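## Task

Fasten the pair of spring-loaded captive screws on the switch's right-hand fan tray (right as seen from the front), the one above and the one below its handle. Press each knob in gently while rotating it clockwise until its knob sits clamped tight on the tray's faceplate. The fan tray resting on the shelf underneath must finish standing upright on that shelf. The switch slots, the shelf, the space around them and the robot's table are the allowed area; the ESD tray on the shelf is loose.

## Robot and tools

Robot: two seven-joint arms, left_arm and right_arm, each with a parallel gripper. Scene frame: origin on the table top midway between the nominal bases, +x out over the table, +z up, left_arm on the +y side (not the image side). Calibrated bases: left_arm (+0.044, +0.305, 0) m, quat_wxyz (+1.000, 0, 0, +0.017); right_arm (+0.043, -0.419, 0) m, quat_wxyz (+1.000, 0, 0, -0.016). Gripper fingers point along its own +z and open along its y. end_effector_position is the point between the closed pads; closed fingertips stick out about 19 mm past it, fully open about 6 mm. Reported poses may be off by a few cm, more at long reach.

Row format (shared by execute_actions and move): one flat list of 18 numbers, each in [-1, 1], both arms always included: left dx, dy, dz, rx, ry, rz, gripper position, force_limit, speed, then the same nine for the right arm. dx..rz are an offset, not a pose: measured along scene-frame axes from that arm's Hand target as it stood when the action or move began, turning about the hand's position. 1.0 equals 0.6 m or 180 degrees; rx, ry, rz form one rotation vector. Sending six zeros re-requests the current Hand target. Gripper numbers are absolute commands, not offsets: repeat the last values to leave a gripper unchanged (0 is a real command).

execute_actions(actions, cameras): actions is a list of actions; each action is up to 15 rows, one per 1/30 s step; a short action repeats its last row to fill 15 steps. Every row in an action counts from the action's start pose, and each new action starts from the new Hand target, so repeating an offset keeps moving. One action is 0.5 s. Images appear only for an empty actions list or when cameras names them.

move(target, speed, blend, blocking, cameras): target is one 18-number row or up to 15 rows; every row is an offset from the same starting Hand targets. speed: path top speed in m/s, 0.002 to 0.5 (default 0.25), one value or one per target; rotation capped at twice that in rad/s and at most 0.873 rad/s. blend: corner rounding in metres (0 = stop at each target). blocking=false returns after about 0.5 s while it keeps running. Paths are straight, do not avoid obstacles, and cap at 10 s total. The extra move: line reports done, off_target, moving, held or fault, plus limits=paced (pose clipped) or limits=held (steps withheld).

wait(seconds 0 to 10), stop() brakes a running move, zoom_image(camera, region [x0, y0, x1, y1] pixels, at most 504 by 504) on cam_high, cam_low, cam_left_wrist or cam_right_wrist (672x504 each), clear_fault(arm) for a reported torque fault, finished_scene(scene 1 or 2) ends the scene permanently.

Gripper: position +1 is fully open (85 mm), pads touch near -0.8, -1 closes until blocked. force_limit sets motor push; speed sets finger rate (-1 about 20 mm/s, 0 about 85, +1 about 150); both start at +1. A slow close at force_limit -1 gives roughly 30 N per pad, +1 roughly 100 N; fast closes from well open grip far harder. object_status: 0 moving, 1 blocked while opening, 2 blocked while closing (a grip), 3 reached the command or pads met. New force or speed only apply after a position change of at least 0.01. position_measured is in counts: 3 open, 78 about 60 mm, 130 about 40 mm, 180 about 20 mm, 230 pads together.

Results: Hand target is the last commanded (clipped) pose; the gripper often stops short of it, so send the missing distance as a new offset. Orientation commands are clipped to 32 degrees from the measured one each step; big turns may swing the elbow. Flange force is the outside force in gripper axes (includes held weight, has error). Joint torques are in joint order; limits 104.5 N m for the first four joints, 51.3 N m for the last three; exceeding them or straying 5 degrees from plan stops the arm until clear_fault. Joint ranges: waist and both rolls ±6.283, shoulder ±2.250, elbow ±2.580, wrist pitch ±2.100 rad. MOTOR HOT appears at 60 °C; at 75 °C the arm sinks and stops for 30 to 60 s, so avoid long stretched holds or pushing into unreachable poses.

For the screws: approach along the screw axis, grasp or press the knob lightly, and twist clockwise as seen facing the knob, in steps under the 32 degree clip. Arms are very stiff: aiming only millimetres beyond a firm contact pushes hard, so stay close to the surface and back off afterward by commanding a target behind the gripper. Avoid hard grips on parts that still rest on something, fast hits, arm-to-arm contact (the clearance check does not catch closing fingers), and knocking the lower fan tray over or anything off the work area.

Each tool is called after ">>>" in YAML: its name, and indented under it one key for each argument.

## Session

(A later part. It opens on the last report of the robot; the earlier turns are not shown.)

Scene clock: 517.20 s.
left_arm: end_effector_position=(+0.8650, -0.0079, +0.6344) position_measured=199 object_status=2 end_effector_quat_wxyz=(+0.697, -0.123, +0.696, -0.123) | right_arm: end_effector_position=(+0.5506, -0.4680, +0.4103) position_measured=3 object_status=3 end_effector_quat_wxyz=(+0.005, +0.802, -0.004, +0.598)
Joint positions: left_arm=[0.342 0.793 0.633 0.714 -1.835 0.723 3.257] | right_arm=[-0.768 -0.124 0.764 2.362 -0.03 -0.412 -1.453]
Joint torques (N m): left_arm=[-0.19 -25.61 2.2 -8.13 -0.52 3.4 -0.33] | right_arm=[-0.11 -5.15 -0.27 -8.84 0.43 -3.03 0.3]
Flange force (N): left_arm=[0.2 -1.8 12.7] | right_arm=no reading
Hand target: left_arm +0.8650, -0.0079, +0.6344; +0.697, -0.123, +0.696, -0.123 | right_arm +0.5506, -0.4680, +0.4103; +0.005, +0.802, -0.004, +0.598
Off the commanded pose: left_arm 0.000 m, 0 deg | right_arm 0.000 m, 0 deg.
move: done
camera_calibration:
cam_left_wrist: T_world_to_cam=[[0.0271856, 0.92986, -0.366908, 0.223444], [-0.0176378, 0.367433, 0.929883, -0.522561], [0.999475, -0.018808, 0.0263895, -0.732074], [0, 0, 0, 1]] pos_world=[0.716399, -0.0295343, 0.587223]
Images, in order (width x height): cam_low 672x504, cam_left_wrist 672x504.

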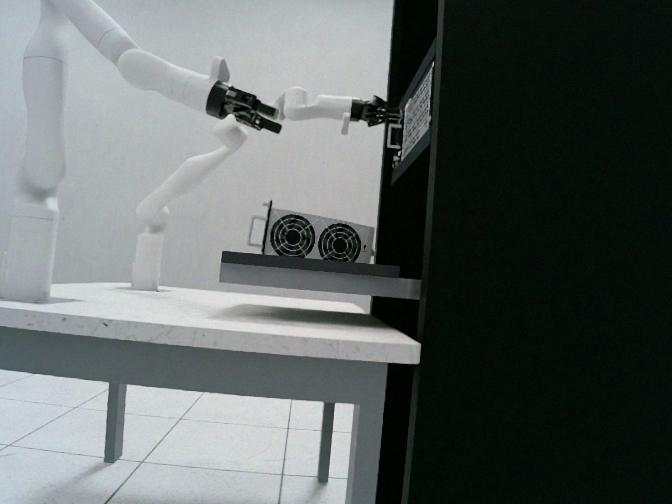

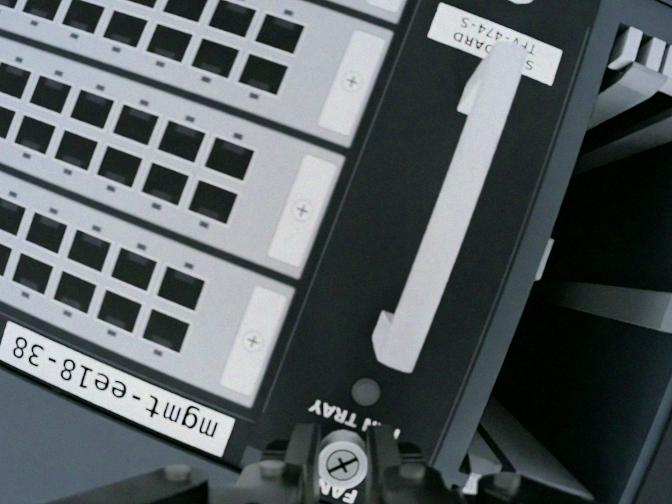

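>>> move:
  target:
    - [0.0012,0,0,0.8,0,0,-1,-1,-1, 0,0,0,0,0,0,1,1,1]
    - [0.0018,0,0,-0.4,0,0,-1,-1,-1, 0,0,0,0,0,0,1,1,1]
  speed: 0.45
  cameras: ["cam_left_wrist","cam_low"]

>>> zoom_image:
  camera: "cam_left_wrist"
  region: [230, 340, 460, 504]

>>> zoom_image:
  camera: "cam_low"
  region: [385, 105, 415, 135]

Scene clock: 540.40 s.
left_arm: end_effector_position=(+0.8660, -0.0079, +0.6344) position_measured=199 object_status=2 end_effector_quat_wxyz=(+0.492, -0.509, +0.491, -0.509) | right_arm: end_effector_position=(+0.5506, -0.4680, +0.4103) position_measured=3 object_status=3 end_effector_quat_wxyz=(+0.005, +0.802, -0.004, +0.598)
Joint positions: left_arm=[0.398 0.773 0.449 0.7 -1.699 0.664 -1.768] | right_arm=[-0.768 -0.124 0.764 2.362 -0.03 -0.412 -1.453]
Joint torques (N m): left_arm=[-1.2 -23.13 1.19 -12.27 -1.85 -0.68 -0.27] | right_arm=[-0.11 -5.11 -0.29 -8.83 0.47 -3.03 0.3]
Flange force (N): left_arm=[-8.5 8.8 -17.6] | right_arm=no reading
Hand target: left_arm +0.8661, -0.0079, +0.6344; +0.492, -0.509, +0.491, -0.509 | right_arm +0.5506, -0.4680, +0.4103; +0.005, +0.802, -0.004, +0.598
Off the commanded pose: left_arm 0.000 m, 0 deg | right_arm 0.000 m, 0 deg.
move: done
camera_calibration:
cam_left_wrist: T_world_to_cam=[[0.0272517, -0.0616911, -0.997723, 0.615717], [-0.0174877, 0.997912, -0.0621804, 0.111681], [0.999476, 0.0191424, 0.0261159, -0.73271], [0, 0, 0, 1]] pos_world=[0.717499, -0.0594376, 0.640394]
Images, in order (width x height): cam_low 672x504, cam_left_wrist 672x504.

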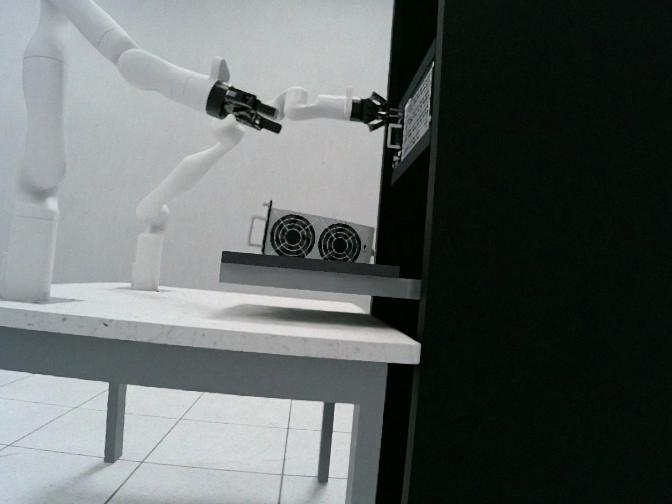

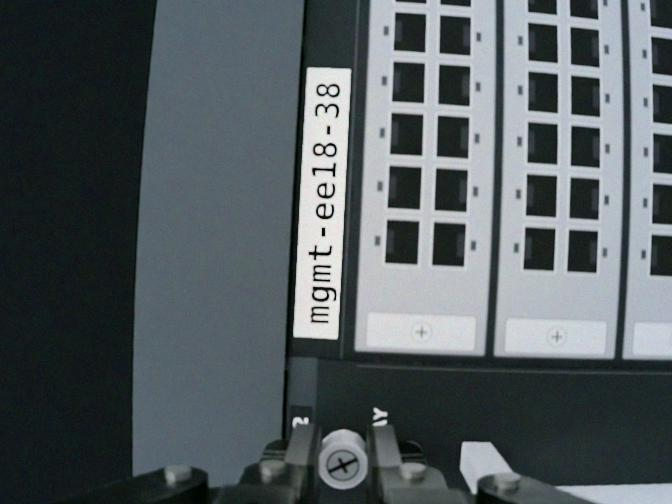

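Scaled by 2.191.

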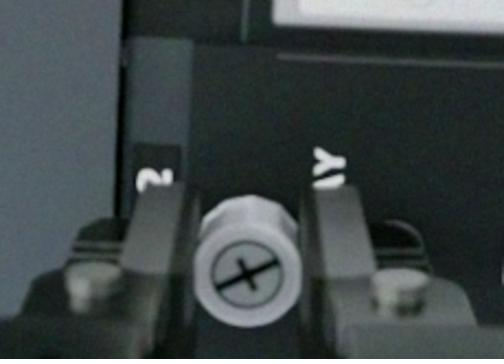

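Scaled by 16.800 from the camera's 672x504 image, which has a finer 960x720 frame.

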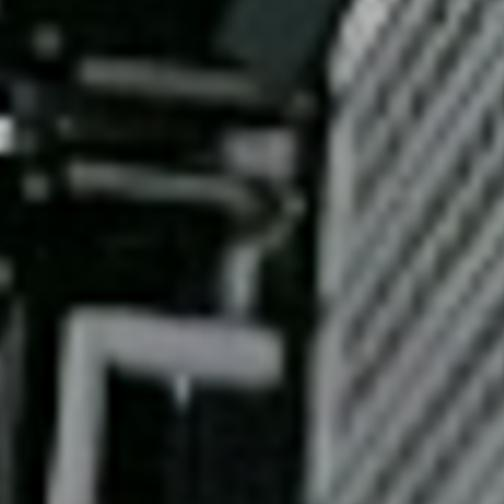

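>>> move:
  target:
    - [0.0006,0,0,0.6667,0,0,-1,-1,-1, 0,0,0,0,0,0,1,1,1]
    - [0.0012,0,0,-0.6389,0,0,-1,-1,-1, 0,0,0,0,0,0,1,1,1]
  speed: 0.45
  cameras: ["cam_left_wrist","cam_low"]

>>> zoom_image:
  camera: "cam_left_wrist"
  region: [230, 340, 460, 504]

>>> zoom_image:
  camera: "cam_low"
  region: [385, 105, 415, 135]

Scene clock: 554.17 s.
left_arm: end_effector_position=(+0.8668, -0.0079, +0.6344) position_measured=199 object_status=2 end_effector_quat_wxyz=(+0.165, +0.688, +0.165, +0.687) | right_arm: end_effector_position=(+0.5506, -0.4680, +0.4103) position_measured=3 object_status=3 end_effector_quat_wxyz=(+0.005, +0.802, -0.004, +0.598)
Joint positions: left_arm=[0.413 0.77 0.399 0.693 -1.652 0.646 -6.053] | right_arm=[-0.768 -0.124 0.764 2.362 -0.03 -0.412 -1.453]
Joint torques (N m): left_arm=[-4.86 -24.22 -0.65 -15.48 -2.92 -0.99 -0.35] | right_arm=[-0.13 -5.11 -0.31 -8.86 0.47 -3.02 0.33]
Flange force (N): left_arm=[-9.4 -14.1 -29.3] | right_arm=no reading
Hand target: left_arm +0.8668, -0.0079, +0.6344; +0.165, +0.688, +0.165, +0.687 | right_arm +0.5506, -0.4680, +0.4103; +0.005, +0.802, -0.004, +0.598
Off the commanded pose: left_arm 0.000 m, 0 deg | right_arm 0.000 m, 0 deg.
move: done
camera_calibration:
cam_left_wrist: T_world_to_cam=[[0.027146, -0.878203, 0.477517, -0.326575], [-0.0175641, -0.478038, -0.878163, 0.617742], [0.999477, 0.0154515, -0.0284017, -0.698849], [0, 0, 0, 1]] pos_world=[0.718199, 0.0193034, 0.678575]
Images, in order (width x height): cam_low 672x504, cam_left_wrist 672x504.

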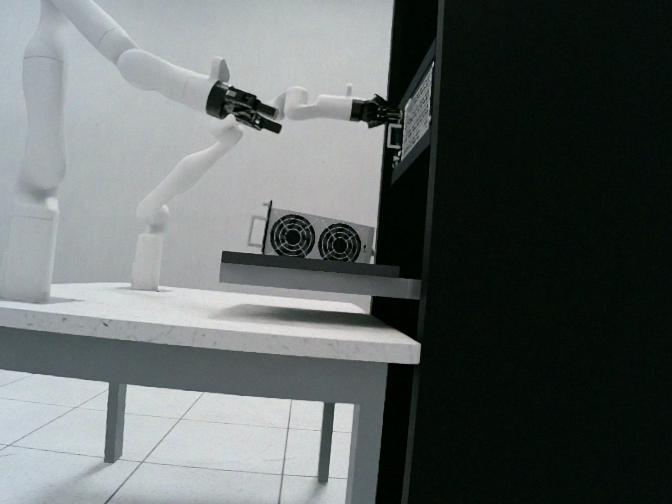

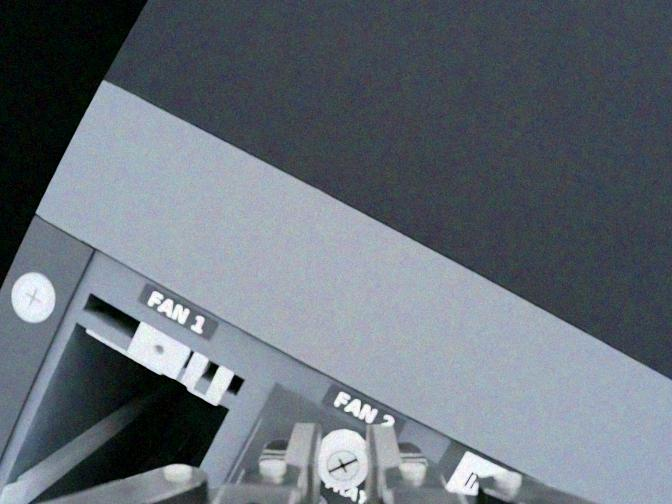

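Scaled by 2.191.

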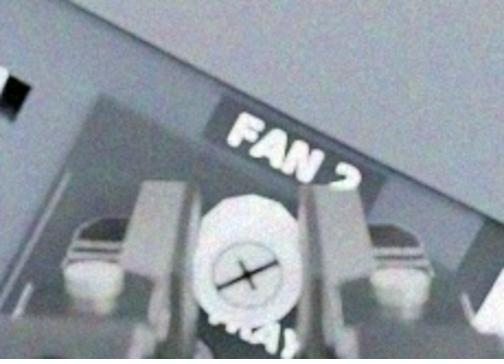

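Scaled by 16.800 from the camera's 672x504 image, which has a finer 960x720 frame.

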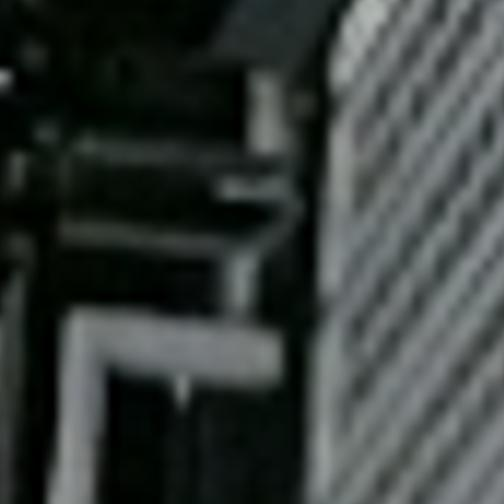

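>>> move:
  target:
    - [0,0,0,0,0,0,-0.35,-1,0, 0,0,0,0,0,0,1,1,1]
    - [-0.0653,0,0,0,0,0,-0.35,-1,0, 0,0,0,0,0,0,1,1,1]
    - [-0.0653,0,0,-0.9222,0,0,-0.35,-1,0, 0,0,0,0,0,0,1,1,1]
    - [-0.0653,0,0,0.1556,0,0,-0.35,-1,0, 0,0,0,0,0,0,1,1,1]
  speed: [0.1,0.2,0.45,0.45]
  cameras: ["cam_left_wrist","cam_low"]

>>> zoom_image:
  camera: "cam_low"
  region: [385, 105, 415, 135]

>>> move:
  target:
    - [0,0,0,-0.9222,0,0,-0.35,-1,0, 0,0,0,0,0,0,1,1,1]
    - [0,0,0,0.1556,0,0,-0.35,-1,0, 0,0,0,0,0,0,1,1,1]
    - [0.0658,0,0,0.1556,0,0,-1,-1,-1, 0,0,0,0,0,0,1,1,1]
  speed: [0.45,0.45,0.1]
  cameras: ["cam_left_wrist"]

Scene clock: 574.17 s.
left_arm: end_effector_position=(+0.8276, -0.0079, +0.6343) position_measured=173 object_status=3 end_effector_quat_wxyz=(-0.006, +0.708, -0.006, +0.707) | right_arm: end_effector_position=(+0.5506, -0.4680, +0.4103) position_measured=3 object_status=3 end_effector_quat_wxyz=(+0.005, +0.802, -0.004, +0.598)
Joint positions: left_arm=[0.325 0.691 0.613 0.903 -1.874 0.765 -0.117] | right_arm=[-0.768 -0.124 0.764 2.362 -0.03 -0.412 -1.453]
Joint torques (N m): left_arm=[0.75 -23.82 2.9 -11.71 -2.16 0.05 -0.29] | right_arm=[-0.1 -5.13 -0.31 -8.87 0.47 -3.01 0.31]
Flange force (N): left_arm=[-7.1 -6.4 -6.5] | right_arm=no reading
Hand target: left_arm +0.8276, -0.0079, +0.6343; -0.006, +0.708, -0.006, +0.707 | right_arm +0.5506, -0.4680, +0.4103; +0.005, +0.802, -0.004, +0.598
Off the commanded pose: left_arm 0.000 m, 0 deg | right_arm 0.000 m, 0 deg.
move: done
camera_calibration:
cam_left_wrist: T_world_to_cam=[[0.0271611, -0.999589, 0.0092223, -0.0294346], [-0.01761, -0.00970274, -0.999798, 0.697853], [0.999476, 0.0269932, -0.0178663, -0.666259], [0, 0, 0, 1]] pos_world=[0.678999, -0.00466687, 0.68608]
Images, in order (width x height): cam_low 672x504, cam_left_wrist 672x504.

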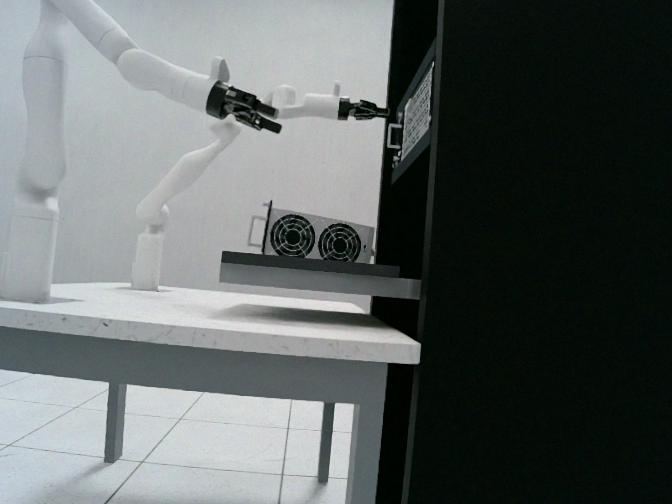

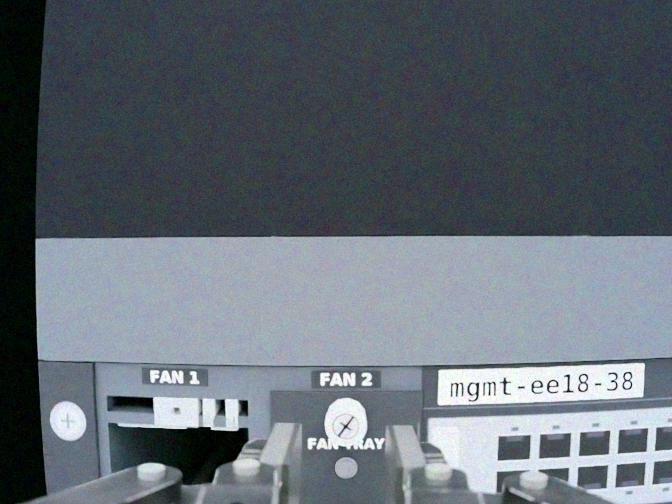

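Scaled by 16.800 from the camera's 672x504 image, which has a finer 960x720 frame.

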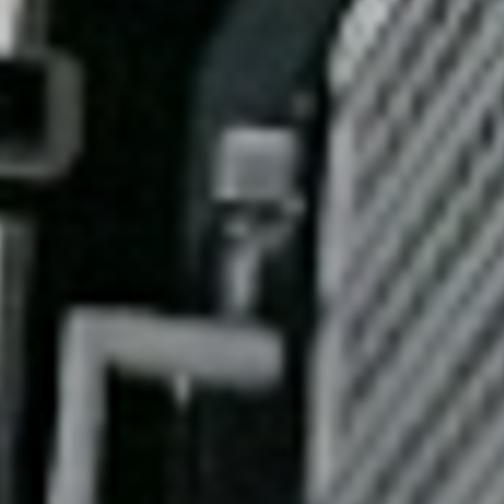

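Scene clock: 583.00 s.
left_arm: end_effector_position=(+0.8671, -0.0080, +0.6343) position_measured=199 object_status=0 end_effector_quat_wxyz=(-0.177, +0.685, -0.177, +0.684) | right_arm: end_effector_position=(+0.5506, -0.4680, +0.4103) position_measured=3 object_status=3 end_effector_quat_wxyz=(+0.005, +0.802, -0.004, +0.598)
Joint positions: left_arm=[0.219 0.966 1.358 0.706 -2.343 0.959 5.375] | right_arm=[-0.768 -0.124 0.764 2.362 -0.03 -0.412 -1.453]
Joint torques (N m): left_arm=[-2.37 -26.83 4.25 -8.28 -3.15 -0.4 -0.26] | right_arm=[-0.12 -5.14 -0.32 -8.87 0.44 -3.01 0.3]
Flange force (N): left_arm=[-11.0 0.9 -12.2] | right_arm=no reading
Hand target: left_arm +0.8671, -0.0079, +0.6344; -0.177, +0.685, -0.177, +0.684 | right_arm +0.5506, -0.4680, +0.4103; +0.005, +0.802, -0.004, +0.598
Off the commanded pose: left_arm 0.000 m, 0 deg | right_arm 0.000 m, 0 deg.
move: done
camera_calibration:
cam_left_wrist: T_world_to_cam=[[0.0270055, -0.886841, -0.461284, 0.268858], [-0.0176002, 0.460959, -0.887247, 0.630896], [0.99948, 0.0320792, -0.00316014, -0.715028], [0, 0, 0, 1]] pos_world=[0.7185, -0.0294454, 0.681521]
Images, in order (width x height): cam_left_wrist 672x504.

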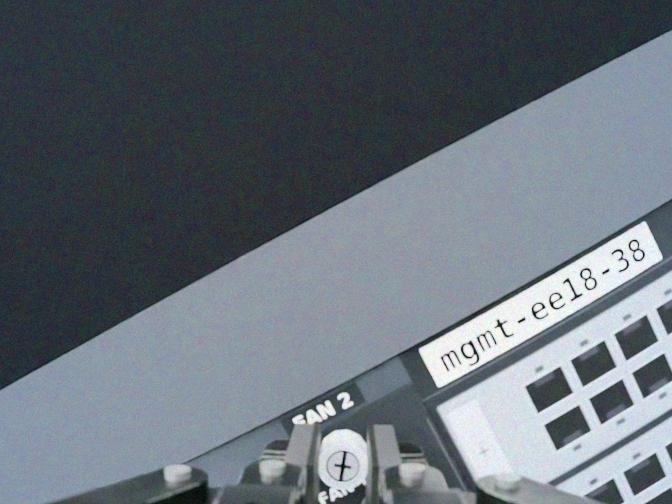

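>>> move:
  target:
    - [0.0005,0,0,0.8333,0,0,-1,-1,-1, 0,0,0,0,0,0,1,1,1]
    - [0.001,0,0,-0.3333,0,0,-1,-1,-1, 0,0,0,0,0,0,1,1,1]
  speed: 0.45
  cameras: ["cam_high","cam_low"]

Scene clock: 597.50 s.
left_arm: end_effector_position=(+0.8677, -0.0079, +0.6344) position_measured=199 object_status=2 end_effector_quat_wxyz=(+0.189, +0.682, +0.189, +0.681) | right_arm: end_effector_position=(+0.5506, -0.4680, +0.4103) position_measured=3 object_status=3 end_effector_quat_wxyz=(+0.005, +0.802, -0.004, +0.598)
Joint positions: left_arm=[0.325 0.813 0.713 0.694 -1.878 0.747 0.277] | right_arm=[-0.768 -0.124 0.764 2.362 -0.03 -0.412 -1.453]
Joint torques (N m): left_arm=[1.23 -14.54 2.41 -3.57 0.84 1.3 -0.73] | right_arm=[-0.13 -5.15 -0.33 -8.88 0.44 -3.01 0.31]
Flange force (N): left_arm=[8.4 -0.5 -2.0] | right_arm=no reading
Hand target: left_arm +0.8677, -0.0079, +0.6344; +0.189, +0.682, +0.189, +0.681 | right_arm +0.5506, -0.4680, +0.4103; +0.005, +0.802, -0.004, +0.598
Off the commanded pose: left_arm 0.000 m, 0 deg | right_arm 0.000 m, 0 deg.
move: done
Images, in order (width x height): cam_high 672x504, cam_low 672x504.

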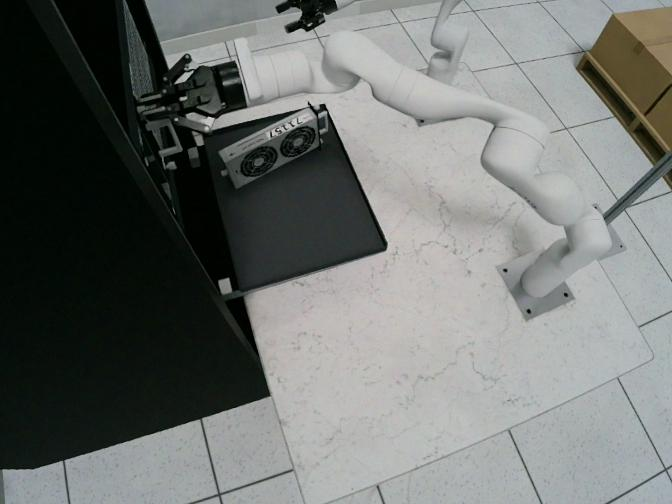

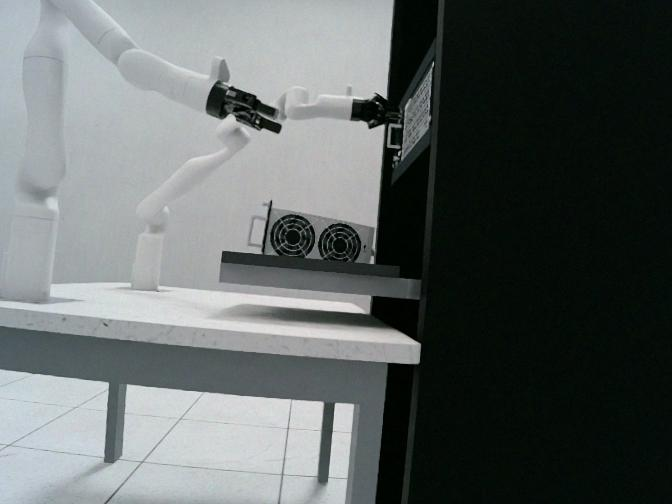

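>>> execute_actions:
  actions: []

>>> zoom_image:
  camera: "cam_left_wrist"
  region: [230, 340, 460, 504]

>>> zoom_image:
  camera: "cam_low"
  region: [385, 105, 415, 135]

Scene clock: 605.43 s.
left_arm: end_effector_position=(+0.8677, -0.0079, +0.6344) position_measured=199 object_status=2 end_effector_quat_wxyz=(+0.189, +0.682, +0.189, +0.681) | right_arm: end_effector_position=(+0.5506, -0.4680, +0.4103) position_measured=3 object_status=3 end_effector_quat_wxyz=(+0.005, +0.802, -0.004, +0.598)
Joint positions: left_arm=[0.324 0.814 0.713 0.694 -1.878 0.747 0.277] | right_arm=[-0.768 -0.124 0.764 2.362 -0.03 -0.412 -1.453]
Joint velocities: within noise
Joint torques (N m): left_arm=[1.2 -14.16 2.39 -3.39 0.9 1.28 -0.77] | right_arm=[-0.09 -5.12 -0.29 -8.88 0.45 -3.03 0.3]
Flange force (N): left_arm=[8.6 -0.4 -2.2] | right_arm=no reading
Hand target: left_arm +0.8677, -0.0079, +0.6344; +0.189, +0.682, +0.189, +0.681 | right_arm +0.5506, -0.4680, +0.4103; +0.005, +0.802, -0.004, +0.598
Tool commands: left_gripper/position=-1.0 left_gripper/force_limit=-1.0 left_gripper/speed=-1.0 right_gripper/position=+1.0 right_gripper/force_limit=+1.0 right_gripper/speed=+1.0
Off the commanded pose: left_arm 0.000 m, 0 deg | right_arm 0.000 m, 0 deg.
camera_calibration:
cam_left_wrist: T_world_to_cam=[[0.0271511, -0.842899, 0.537387, -0.364316], [-0.0176033, -0.537905, -0.842822, 0.594845], [0.999476, 0.0134237, -0.0294425, -0.699102], [0, 0, 0, 1]] pos_world=[0.719099, 0.0222728, 0.676544]
cam_right_wrist: T_world_to_cam=[[0.0193391, -0.999508, 0.024674, -0.488408], [-0.264637, -0.0289157, -0.963915, 0.589267], [0.964154, 0.0121116, -0.265066, -0.269275], [0, 0, 0, 1]] pos_world=[0.425009, -0.467868, 0.508679]

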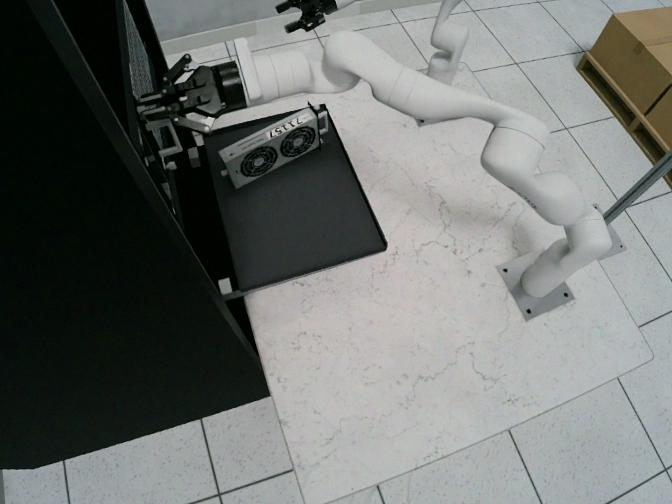

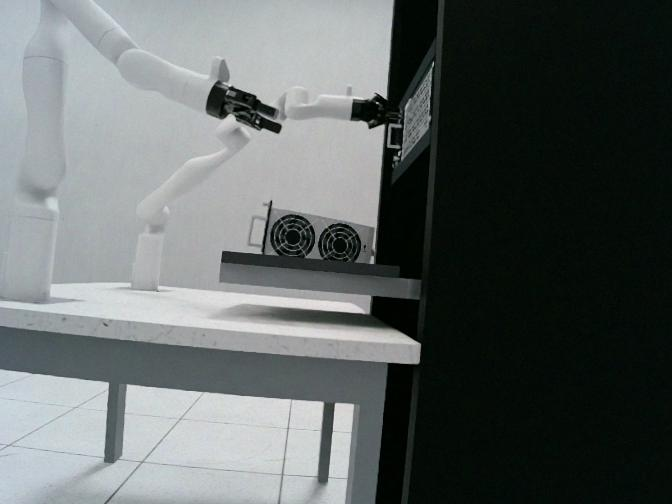

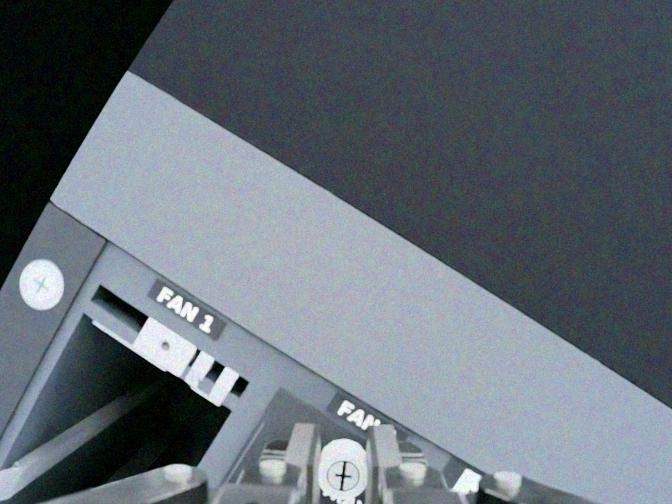

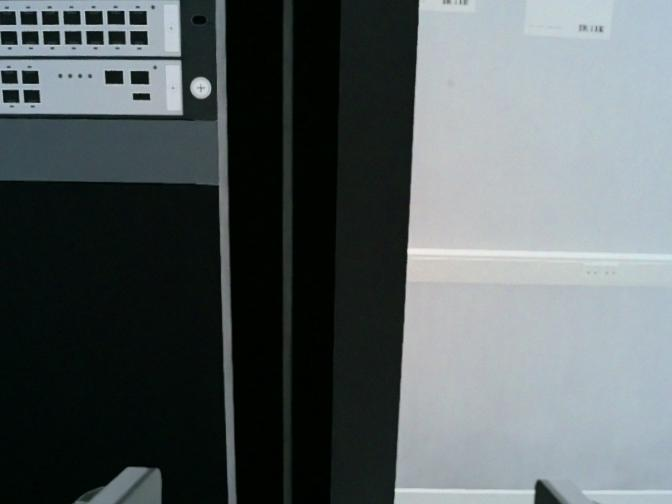

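Scaled by 2.191.

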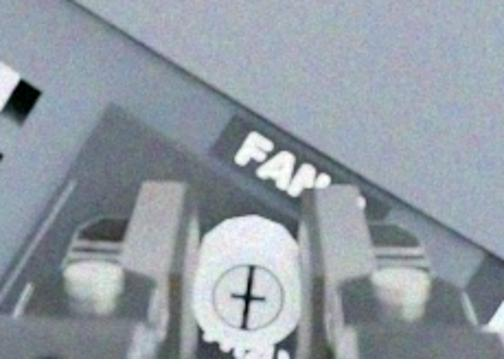

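Scaled by 16.800 from the camera's 672x504 image, which has a finer 960x720 frame.

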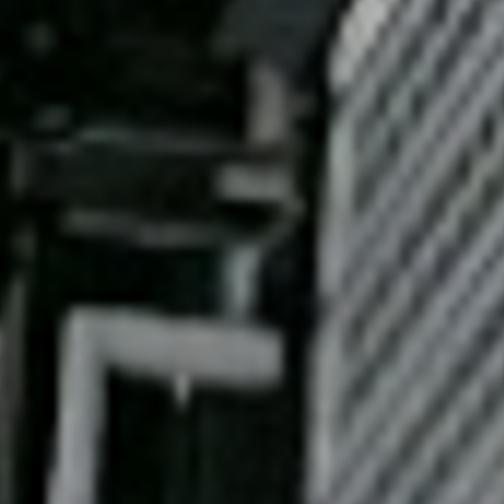

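>>> move:
  target:
    - [0,0,0.002,0.3333,0,0,-1,-1,-1, 0,0,0,0,0,0,1,1,1]
  speed: 0.45
  cameras: ["cam_left_wrist","cam_low"]

>>> zoom_image:
  camera: "cam_left_wrist"
  region: [230, 340, 460, 504]

>>> zoom_image:
  camera: "cam_low"
  region: [385, 105, 415, 135]

Scene clock: 640.67 s.
left_arm: end_effector_position=(+0.8677, -0.0079, +0.6356) position_measured=199 object_status=2 end_effector_quat_wxyz=(-0.177, +0.685, -0.177, +0.684) | right_arm: end_effector_position=(+0.5506, -0.4680, +0.4103) position_measured=3 object_status=3 end_effector_quat_wxyz=(+0.005, +0.802, -0.004, +0.598)
Joint positions: left_arm=[0.344 0.804 0.646 0.687 -1.828 0.727 -0.768] | right_arm=[-0.768 -0.124 0.764 2.362 -0.03 -0.412 -1.453]
Joint torques (N m): left_arm=[-7.2 -25.19 -0.79 -12.92 -2.5 2.81 -0.7] | right_arm=[-0.14 -5.13 -0.3 -8.88 0.46 -3.03 0.3]
Flange force (N): left_arm=[-6.2 5.0 -10.1] | right_arm=no reading
Hand target: left_arm +0.8677, -0.0079, +0.6356; -0.177, +0.685, -0.177, +0.684 | right_arm +0.5506, -0.4680, +0.4103; +0.005, +0.802, -0.004, +0.598
Off the commanded pose: left_arm 0.000 m, 0 deg | right_arm 0.000 m, 0 deg.
move: done
camera_calibration:
cam_left_wrist: T_world_to_cam=[[0.0272748, -0.886877, -0.4612, 0.269323], [-0.017513, 0.460876, -0.887291, 0.632067], [0.999475, 0.0322776, -0.00296159, -0.715751], [0, 0, 0, 1]] pos_world=[0.719099, -0.0293459, 0.68292]
Images, in order (width x height): cam_low 672x504, cam_left_wrist 672x504.

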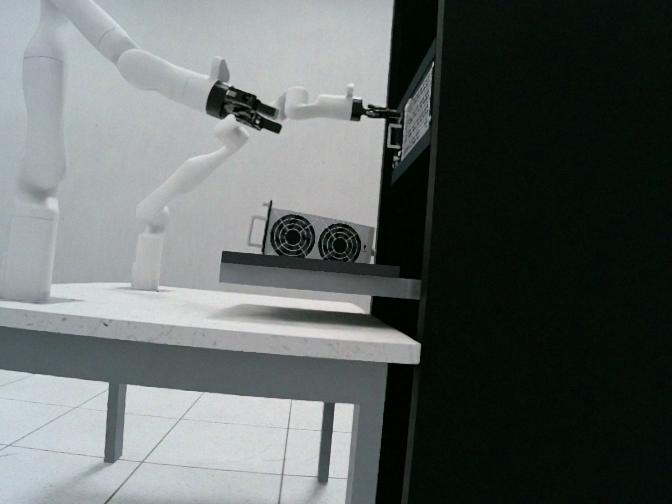

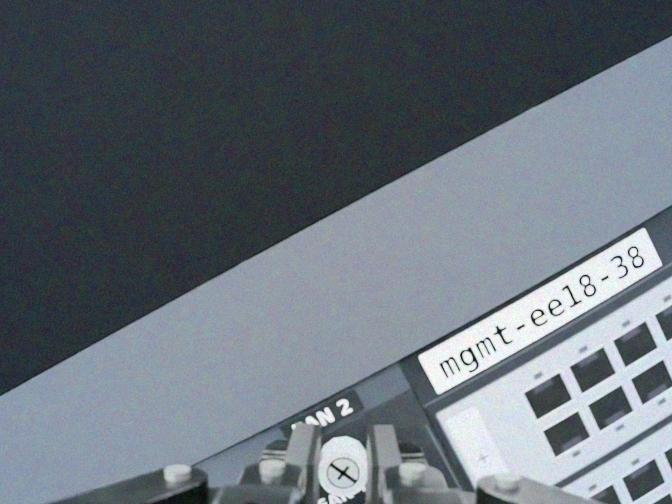

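Scaled by 2.191.

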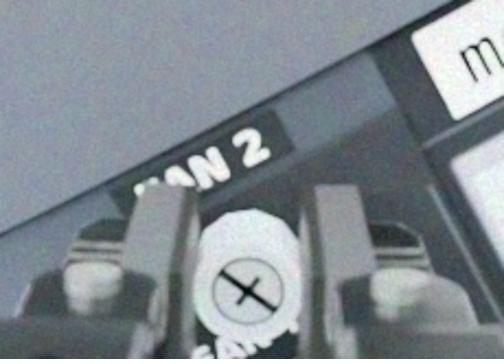

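Scaled by 16.800 from the camera's 672x504 image, which has a finer 960x720 frame.

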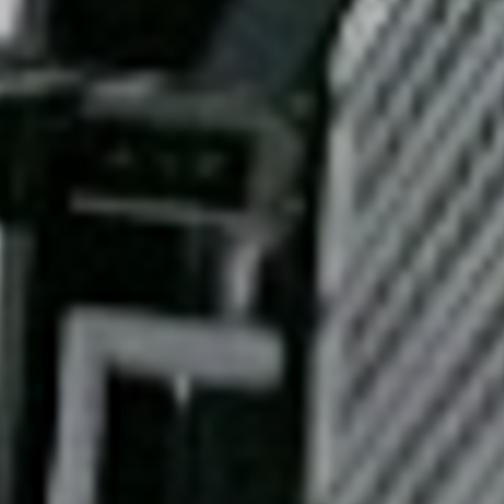

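>>> move:
  target:
    - [0,0,0,0,0,0,-0.4,0,0, 0,0,0,0,0,0,1,1,1]
  speed: 0.1
  cameras: ["cam_left_wrist","cam_low"]

>>> zoom_image:
  camera: "cam_left_wrist"
  region: [230, 340, 460, 504]

>>> zoom_image:
  camera: "cam_low"
  region: [385, 105, 415, 135]

Scene clock: 649.50 s.
left_arm: end_effector_position=(+0.8677, -0.0079, +0.6355) position_measured=179 object_status=0 end_effector_quat_wxyz=(-0.177, +0.685, -0.177, +0.684) | right_arm: end_effector_position=(+0.5506, -0.4680, +0.4103) position_measured=3 object_status=3 end_effector_quat_wxyz=(+0.005, +0.802, -0.004, +0.598)
Joint positions: left_arm=[0.344 0.804 0.646 0.687 -1.828 0.727 -0.768] | right_arm=[-0.768 -0.124 0.764 2.362 -0.03 -0.412 -1.453]
Joint torques (N m): left_arm=[0.77 -25.89 2.71 -11.26 -1.98 -0.44 -0.28] | right_arm=[-0.1 -5.11 -0.3 -8.87 0.46 -3.03 0.3]
Flange force (N): left_arm=[-11.3 -2.2 -9.2] | right_arm=no reading
Hand target: left_arm +0.8677, -0.0079, +0.6356; -0.177, +0.685, -0.177, +0.684 | right_arm +0.5506, -0.4680, +0.4103; +0.005, +0.802, -0.004, +0.598
Off the commanded pose: left_arm 0.000 m, 0 deg | right_arm 0.000 m, 0 deg.
move: done
camera_calibration:
cam_left_wrist: T_world_to_cam=[[0.0271828, -0.886837, -0.461282, 0.269401], [-0.0176923, 0.460954, -0.887248, 0.632081], [0.999474, 0.032279, -0.00316022, -0.715615], [0, 0, 0, 1]] pos_world=[0.719098, -0.0293457, 0.682821]
Images, in order (width x height): cam_low 672x504, cam_left_wrist 672x504.

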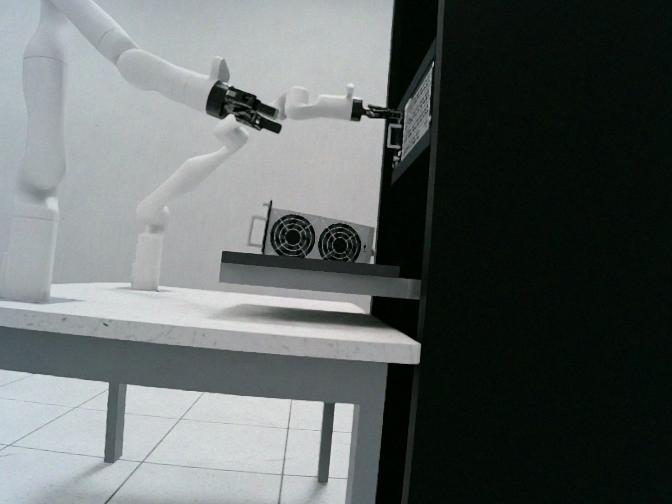

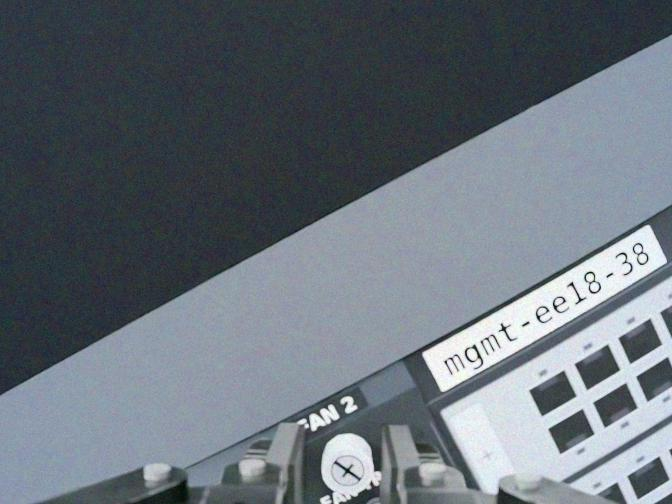

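Scaled by 2.191.

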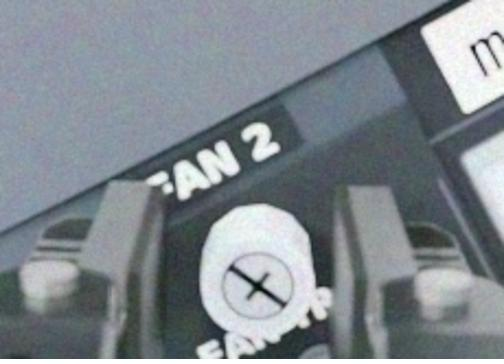

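Scaled by 16.800 from the camera's 672x504 image, which has a finer 960x720 frame.

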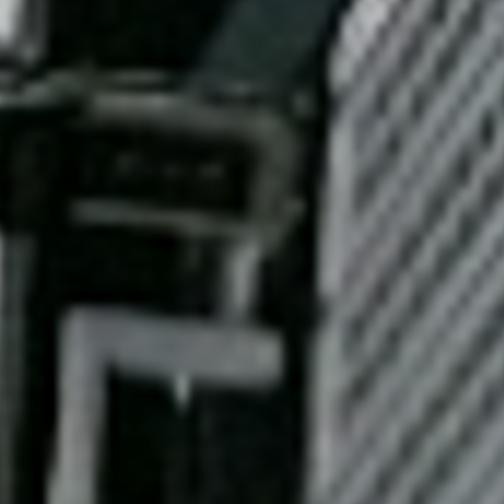

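>>> move:
  target:
    - [0,0,-0.001,0,0,0,-1,0,-1, 0,0,0,0,0,0,1,1,1]
    - [0,0,-0.001,0.3333,0,0,-1,0,-1, 0,0,0,0,0,0,1,1,1]
  speed: 0.3
  cameras: ["cam_left_wrist","cam_low"]

>>> zoom_image:
  camera: "cam_left_wrist"
  region: [230, 340, 460, 504]

>>> zoom_image:
  camera: "cam_low"
  region: [385, 105, 415, 135]

Scene clock: 664.33 s.
left_arm: end_effector_position=(+0.8677, -0.0079, +0.6350) position_measured=203 object_status=2 end_effector_quat_wxyz=(+0.496, -0.505, +0.495, -0.504) | right_arm: end_effector_position=(+0.5506, -0.4680, +0.4103) position_measured=3 object_status=3 end_effector_quat_wxyz=(+0.005, +0.802, -0.004, +0.598)
Joint positions: left_arm=[0.358 0.796 0.592 0.691 -1.796 0.709 -1.803] | right_arm=[-0.768 -0.124 0.764 2.362 -0.03 -0.412 -1.453]
Joint torques (N m): left_arm=[-2.85 -28.14 0.24 -13.74 -3.99 0.22 -1.64] | right_arm=[-0.11 -5.09 -0.32 -8.85 0.45 -3.02 0.31]
Flange force (N): left_arm=[-5.3 13.5 -13.9] | right_arm=no reading
Hand target: left_arm +0.8677, -0.0079, +0.6350; +0.496, -0.505, +0.495, -0.504 | right_arm +0.5506, -0.4680, +0.4103; +0.005, +0.802, -0.004, +0.598
Off the commanded pose: left_arm 0.000 m, 0 deg | right_arm 0.000 m, 0 deg.
move: done
camera_calibration:
cam_left_wrist: T_world_to_cam=[[0.0272895, -0.0440016, -0.998659, 0.616975], [-0.0176651, 0.998854, -0.0444929, 0.100632], [0.999471, 0.0188556, 0.0264809, -0.734546], [0, 0, 0, 1]] pos_world=[0.719098, -0.0595182, 0.640076]
Images, in order (width x height): cam_low 672x504, cam_left_wrist 672x504.

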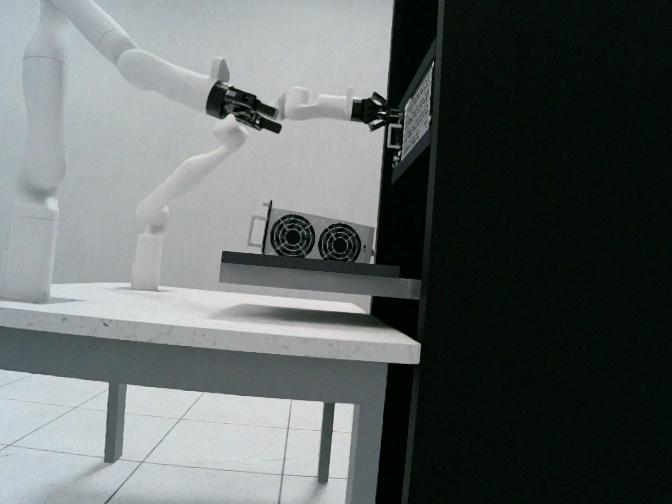

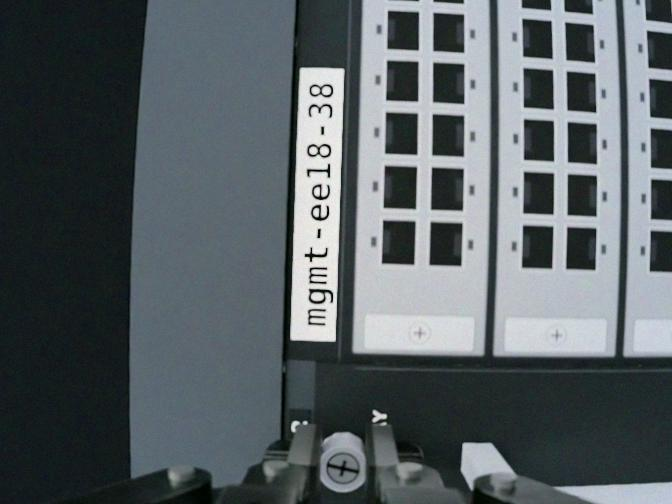

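Scaled by 2.191.

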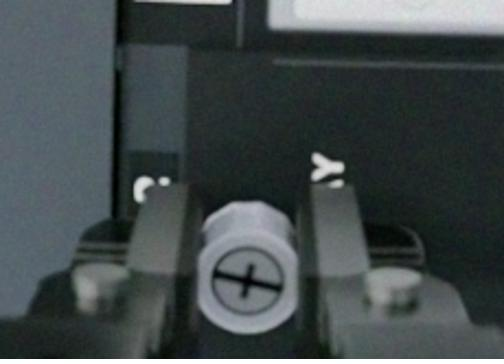

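Scaled by 16.800 from the camera's 672x504 image, which has a finer 960x720 frame.

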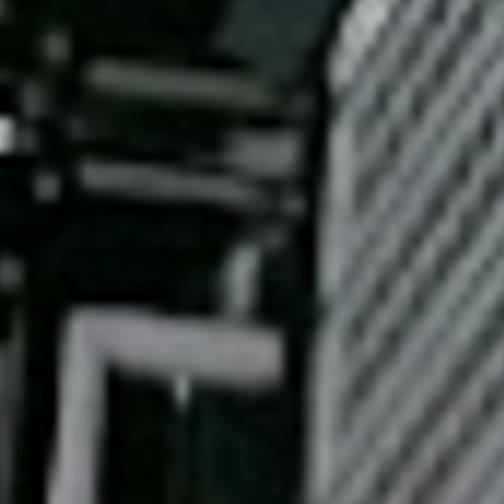

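>>> move:
  target:
    - [0,0,0,0,0,0,-0.3,0,-1, 0,0,0,0,0,0,1,1,1]
    - [-0.08,0,0,-0.5,0,0,-0.3,0,-1, 0,0,0,0,0,0,1,1,1]
  speed: 0.25
  cameras: ["cam_left_wrist","cam_low","cam_high"]

>>> zoom_image:
  camera: "cam_left_wrist"
  region: [230, 340, 460, 504]

>>> zoom_image:
  camera: "cam_low"
  region: [385, 105, 415, 135]

>>> zoom_image:
  camera: "cam_high"
  region: [110, 70, 190, 150]

Scene clock: 681.30 s.
left_arm: end_effector_position=(+0.8197, -0.0079, +0.6350) position_measured=167 object_status=3 end_effector_quat_wxyz=(+0.006, +0.708, +0.006, +0.707) | right_arm: end_effector_position=(+0.5506, -0.4680, +0.4103) position_measured=3 object_status=3 end_effector_quat_wxyz=(+0.005, +0.802, -0.004, +0.598)
Joint positions: left_arm=[0.302 0.681 0.668 0.938 -1.91 0.795 -0.069] | right_arm=[-0.768 -0.124 0.764 2.362 -0.03 -0.412 -1.453]
Joint torques (N m): left_arm=[0.79 -23.66 3.18 -11.57 -2.22 0.11 -0.29] | right_arm=[-0.14 -5.15 -0.3 -8.89 0.47 -3.05 0.33]
Flange force (N): left_arm=[-6.7 -6.3 -5.8] | right_arm=no reading
Hand target: left_arm +0.8197, -0.0079, +0.6350; +0.006, +0.708, +0.006, +0.707 | right_arm +0.5506, -0.4680, +0.4103; +0.005, +0.802, -0.004, +0.598
Off the commanded pose: left_arm 0.000 m, 0 deg | right_arm 0.000 m, 0 deg.
move: done
camera_calibration:
cam_left_wrist: T_world_to_cam=[[0.0271849, -0.998657, 0.044104, -0.0513466], [-0.0175675, -0.0445907, -0.998851, 0.697492], [0.999476, 0.0263789, -0.0187561, -0.657795], [0, 0, 0, 1]] pos_world=[0.671099, -0.00282405, 0.686618]
Images, in order (width x height): cam_high 672x504, cam_low 672x504, cam_left_wrist 672x504.

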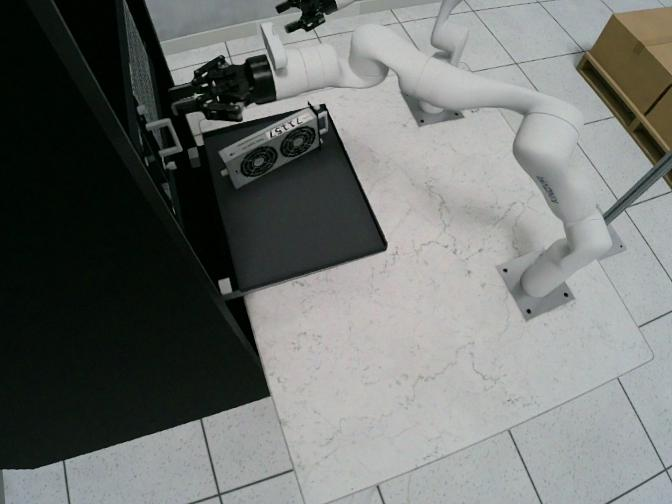

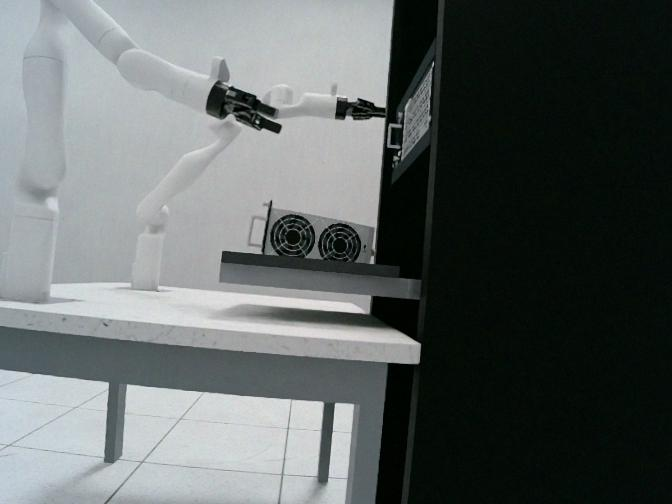

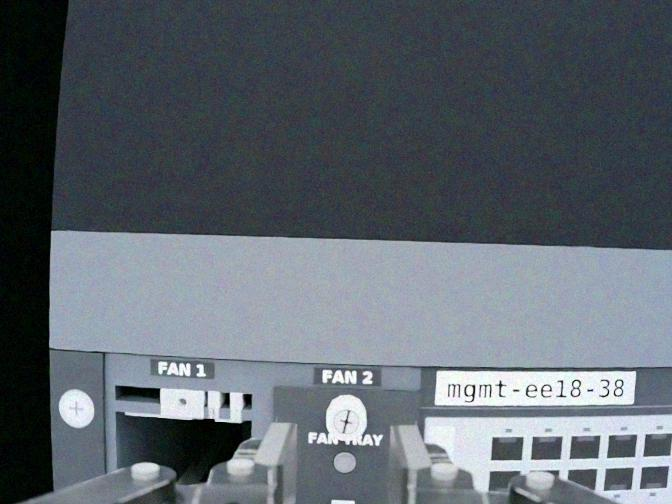

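Scaled by 2.191.

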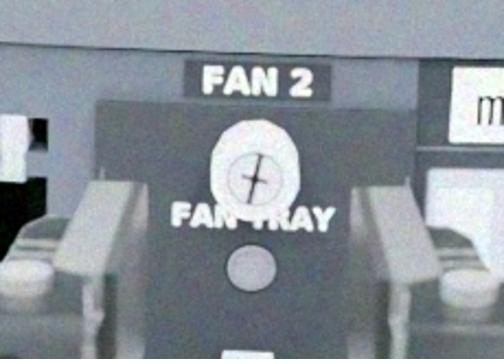

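Scaled by 16.800 from the camera's 672x504 image, which has a finer 960x720 frame.

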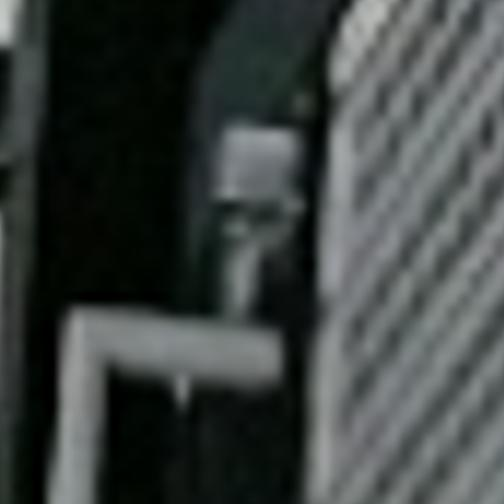

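Scaled by 6.300 from the camera's 672x504 image, which has a finer 960x720 frame.

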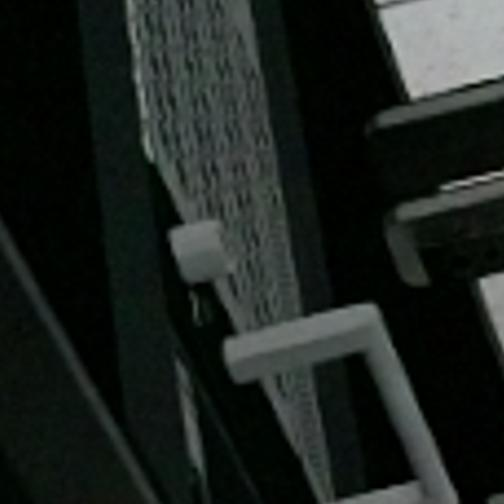

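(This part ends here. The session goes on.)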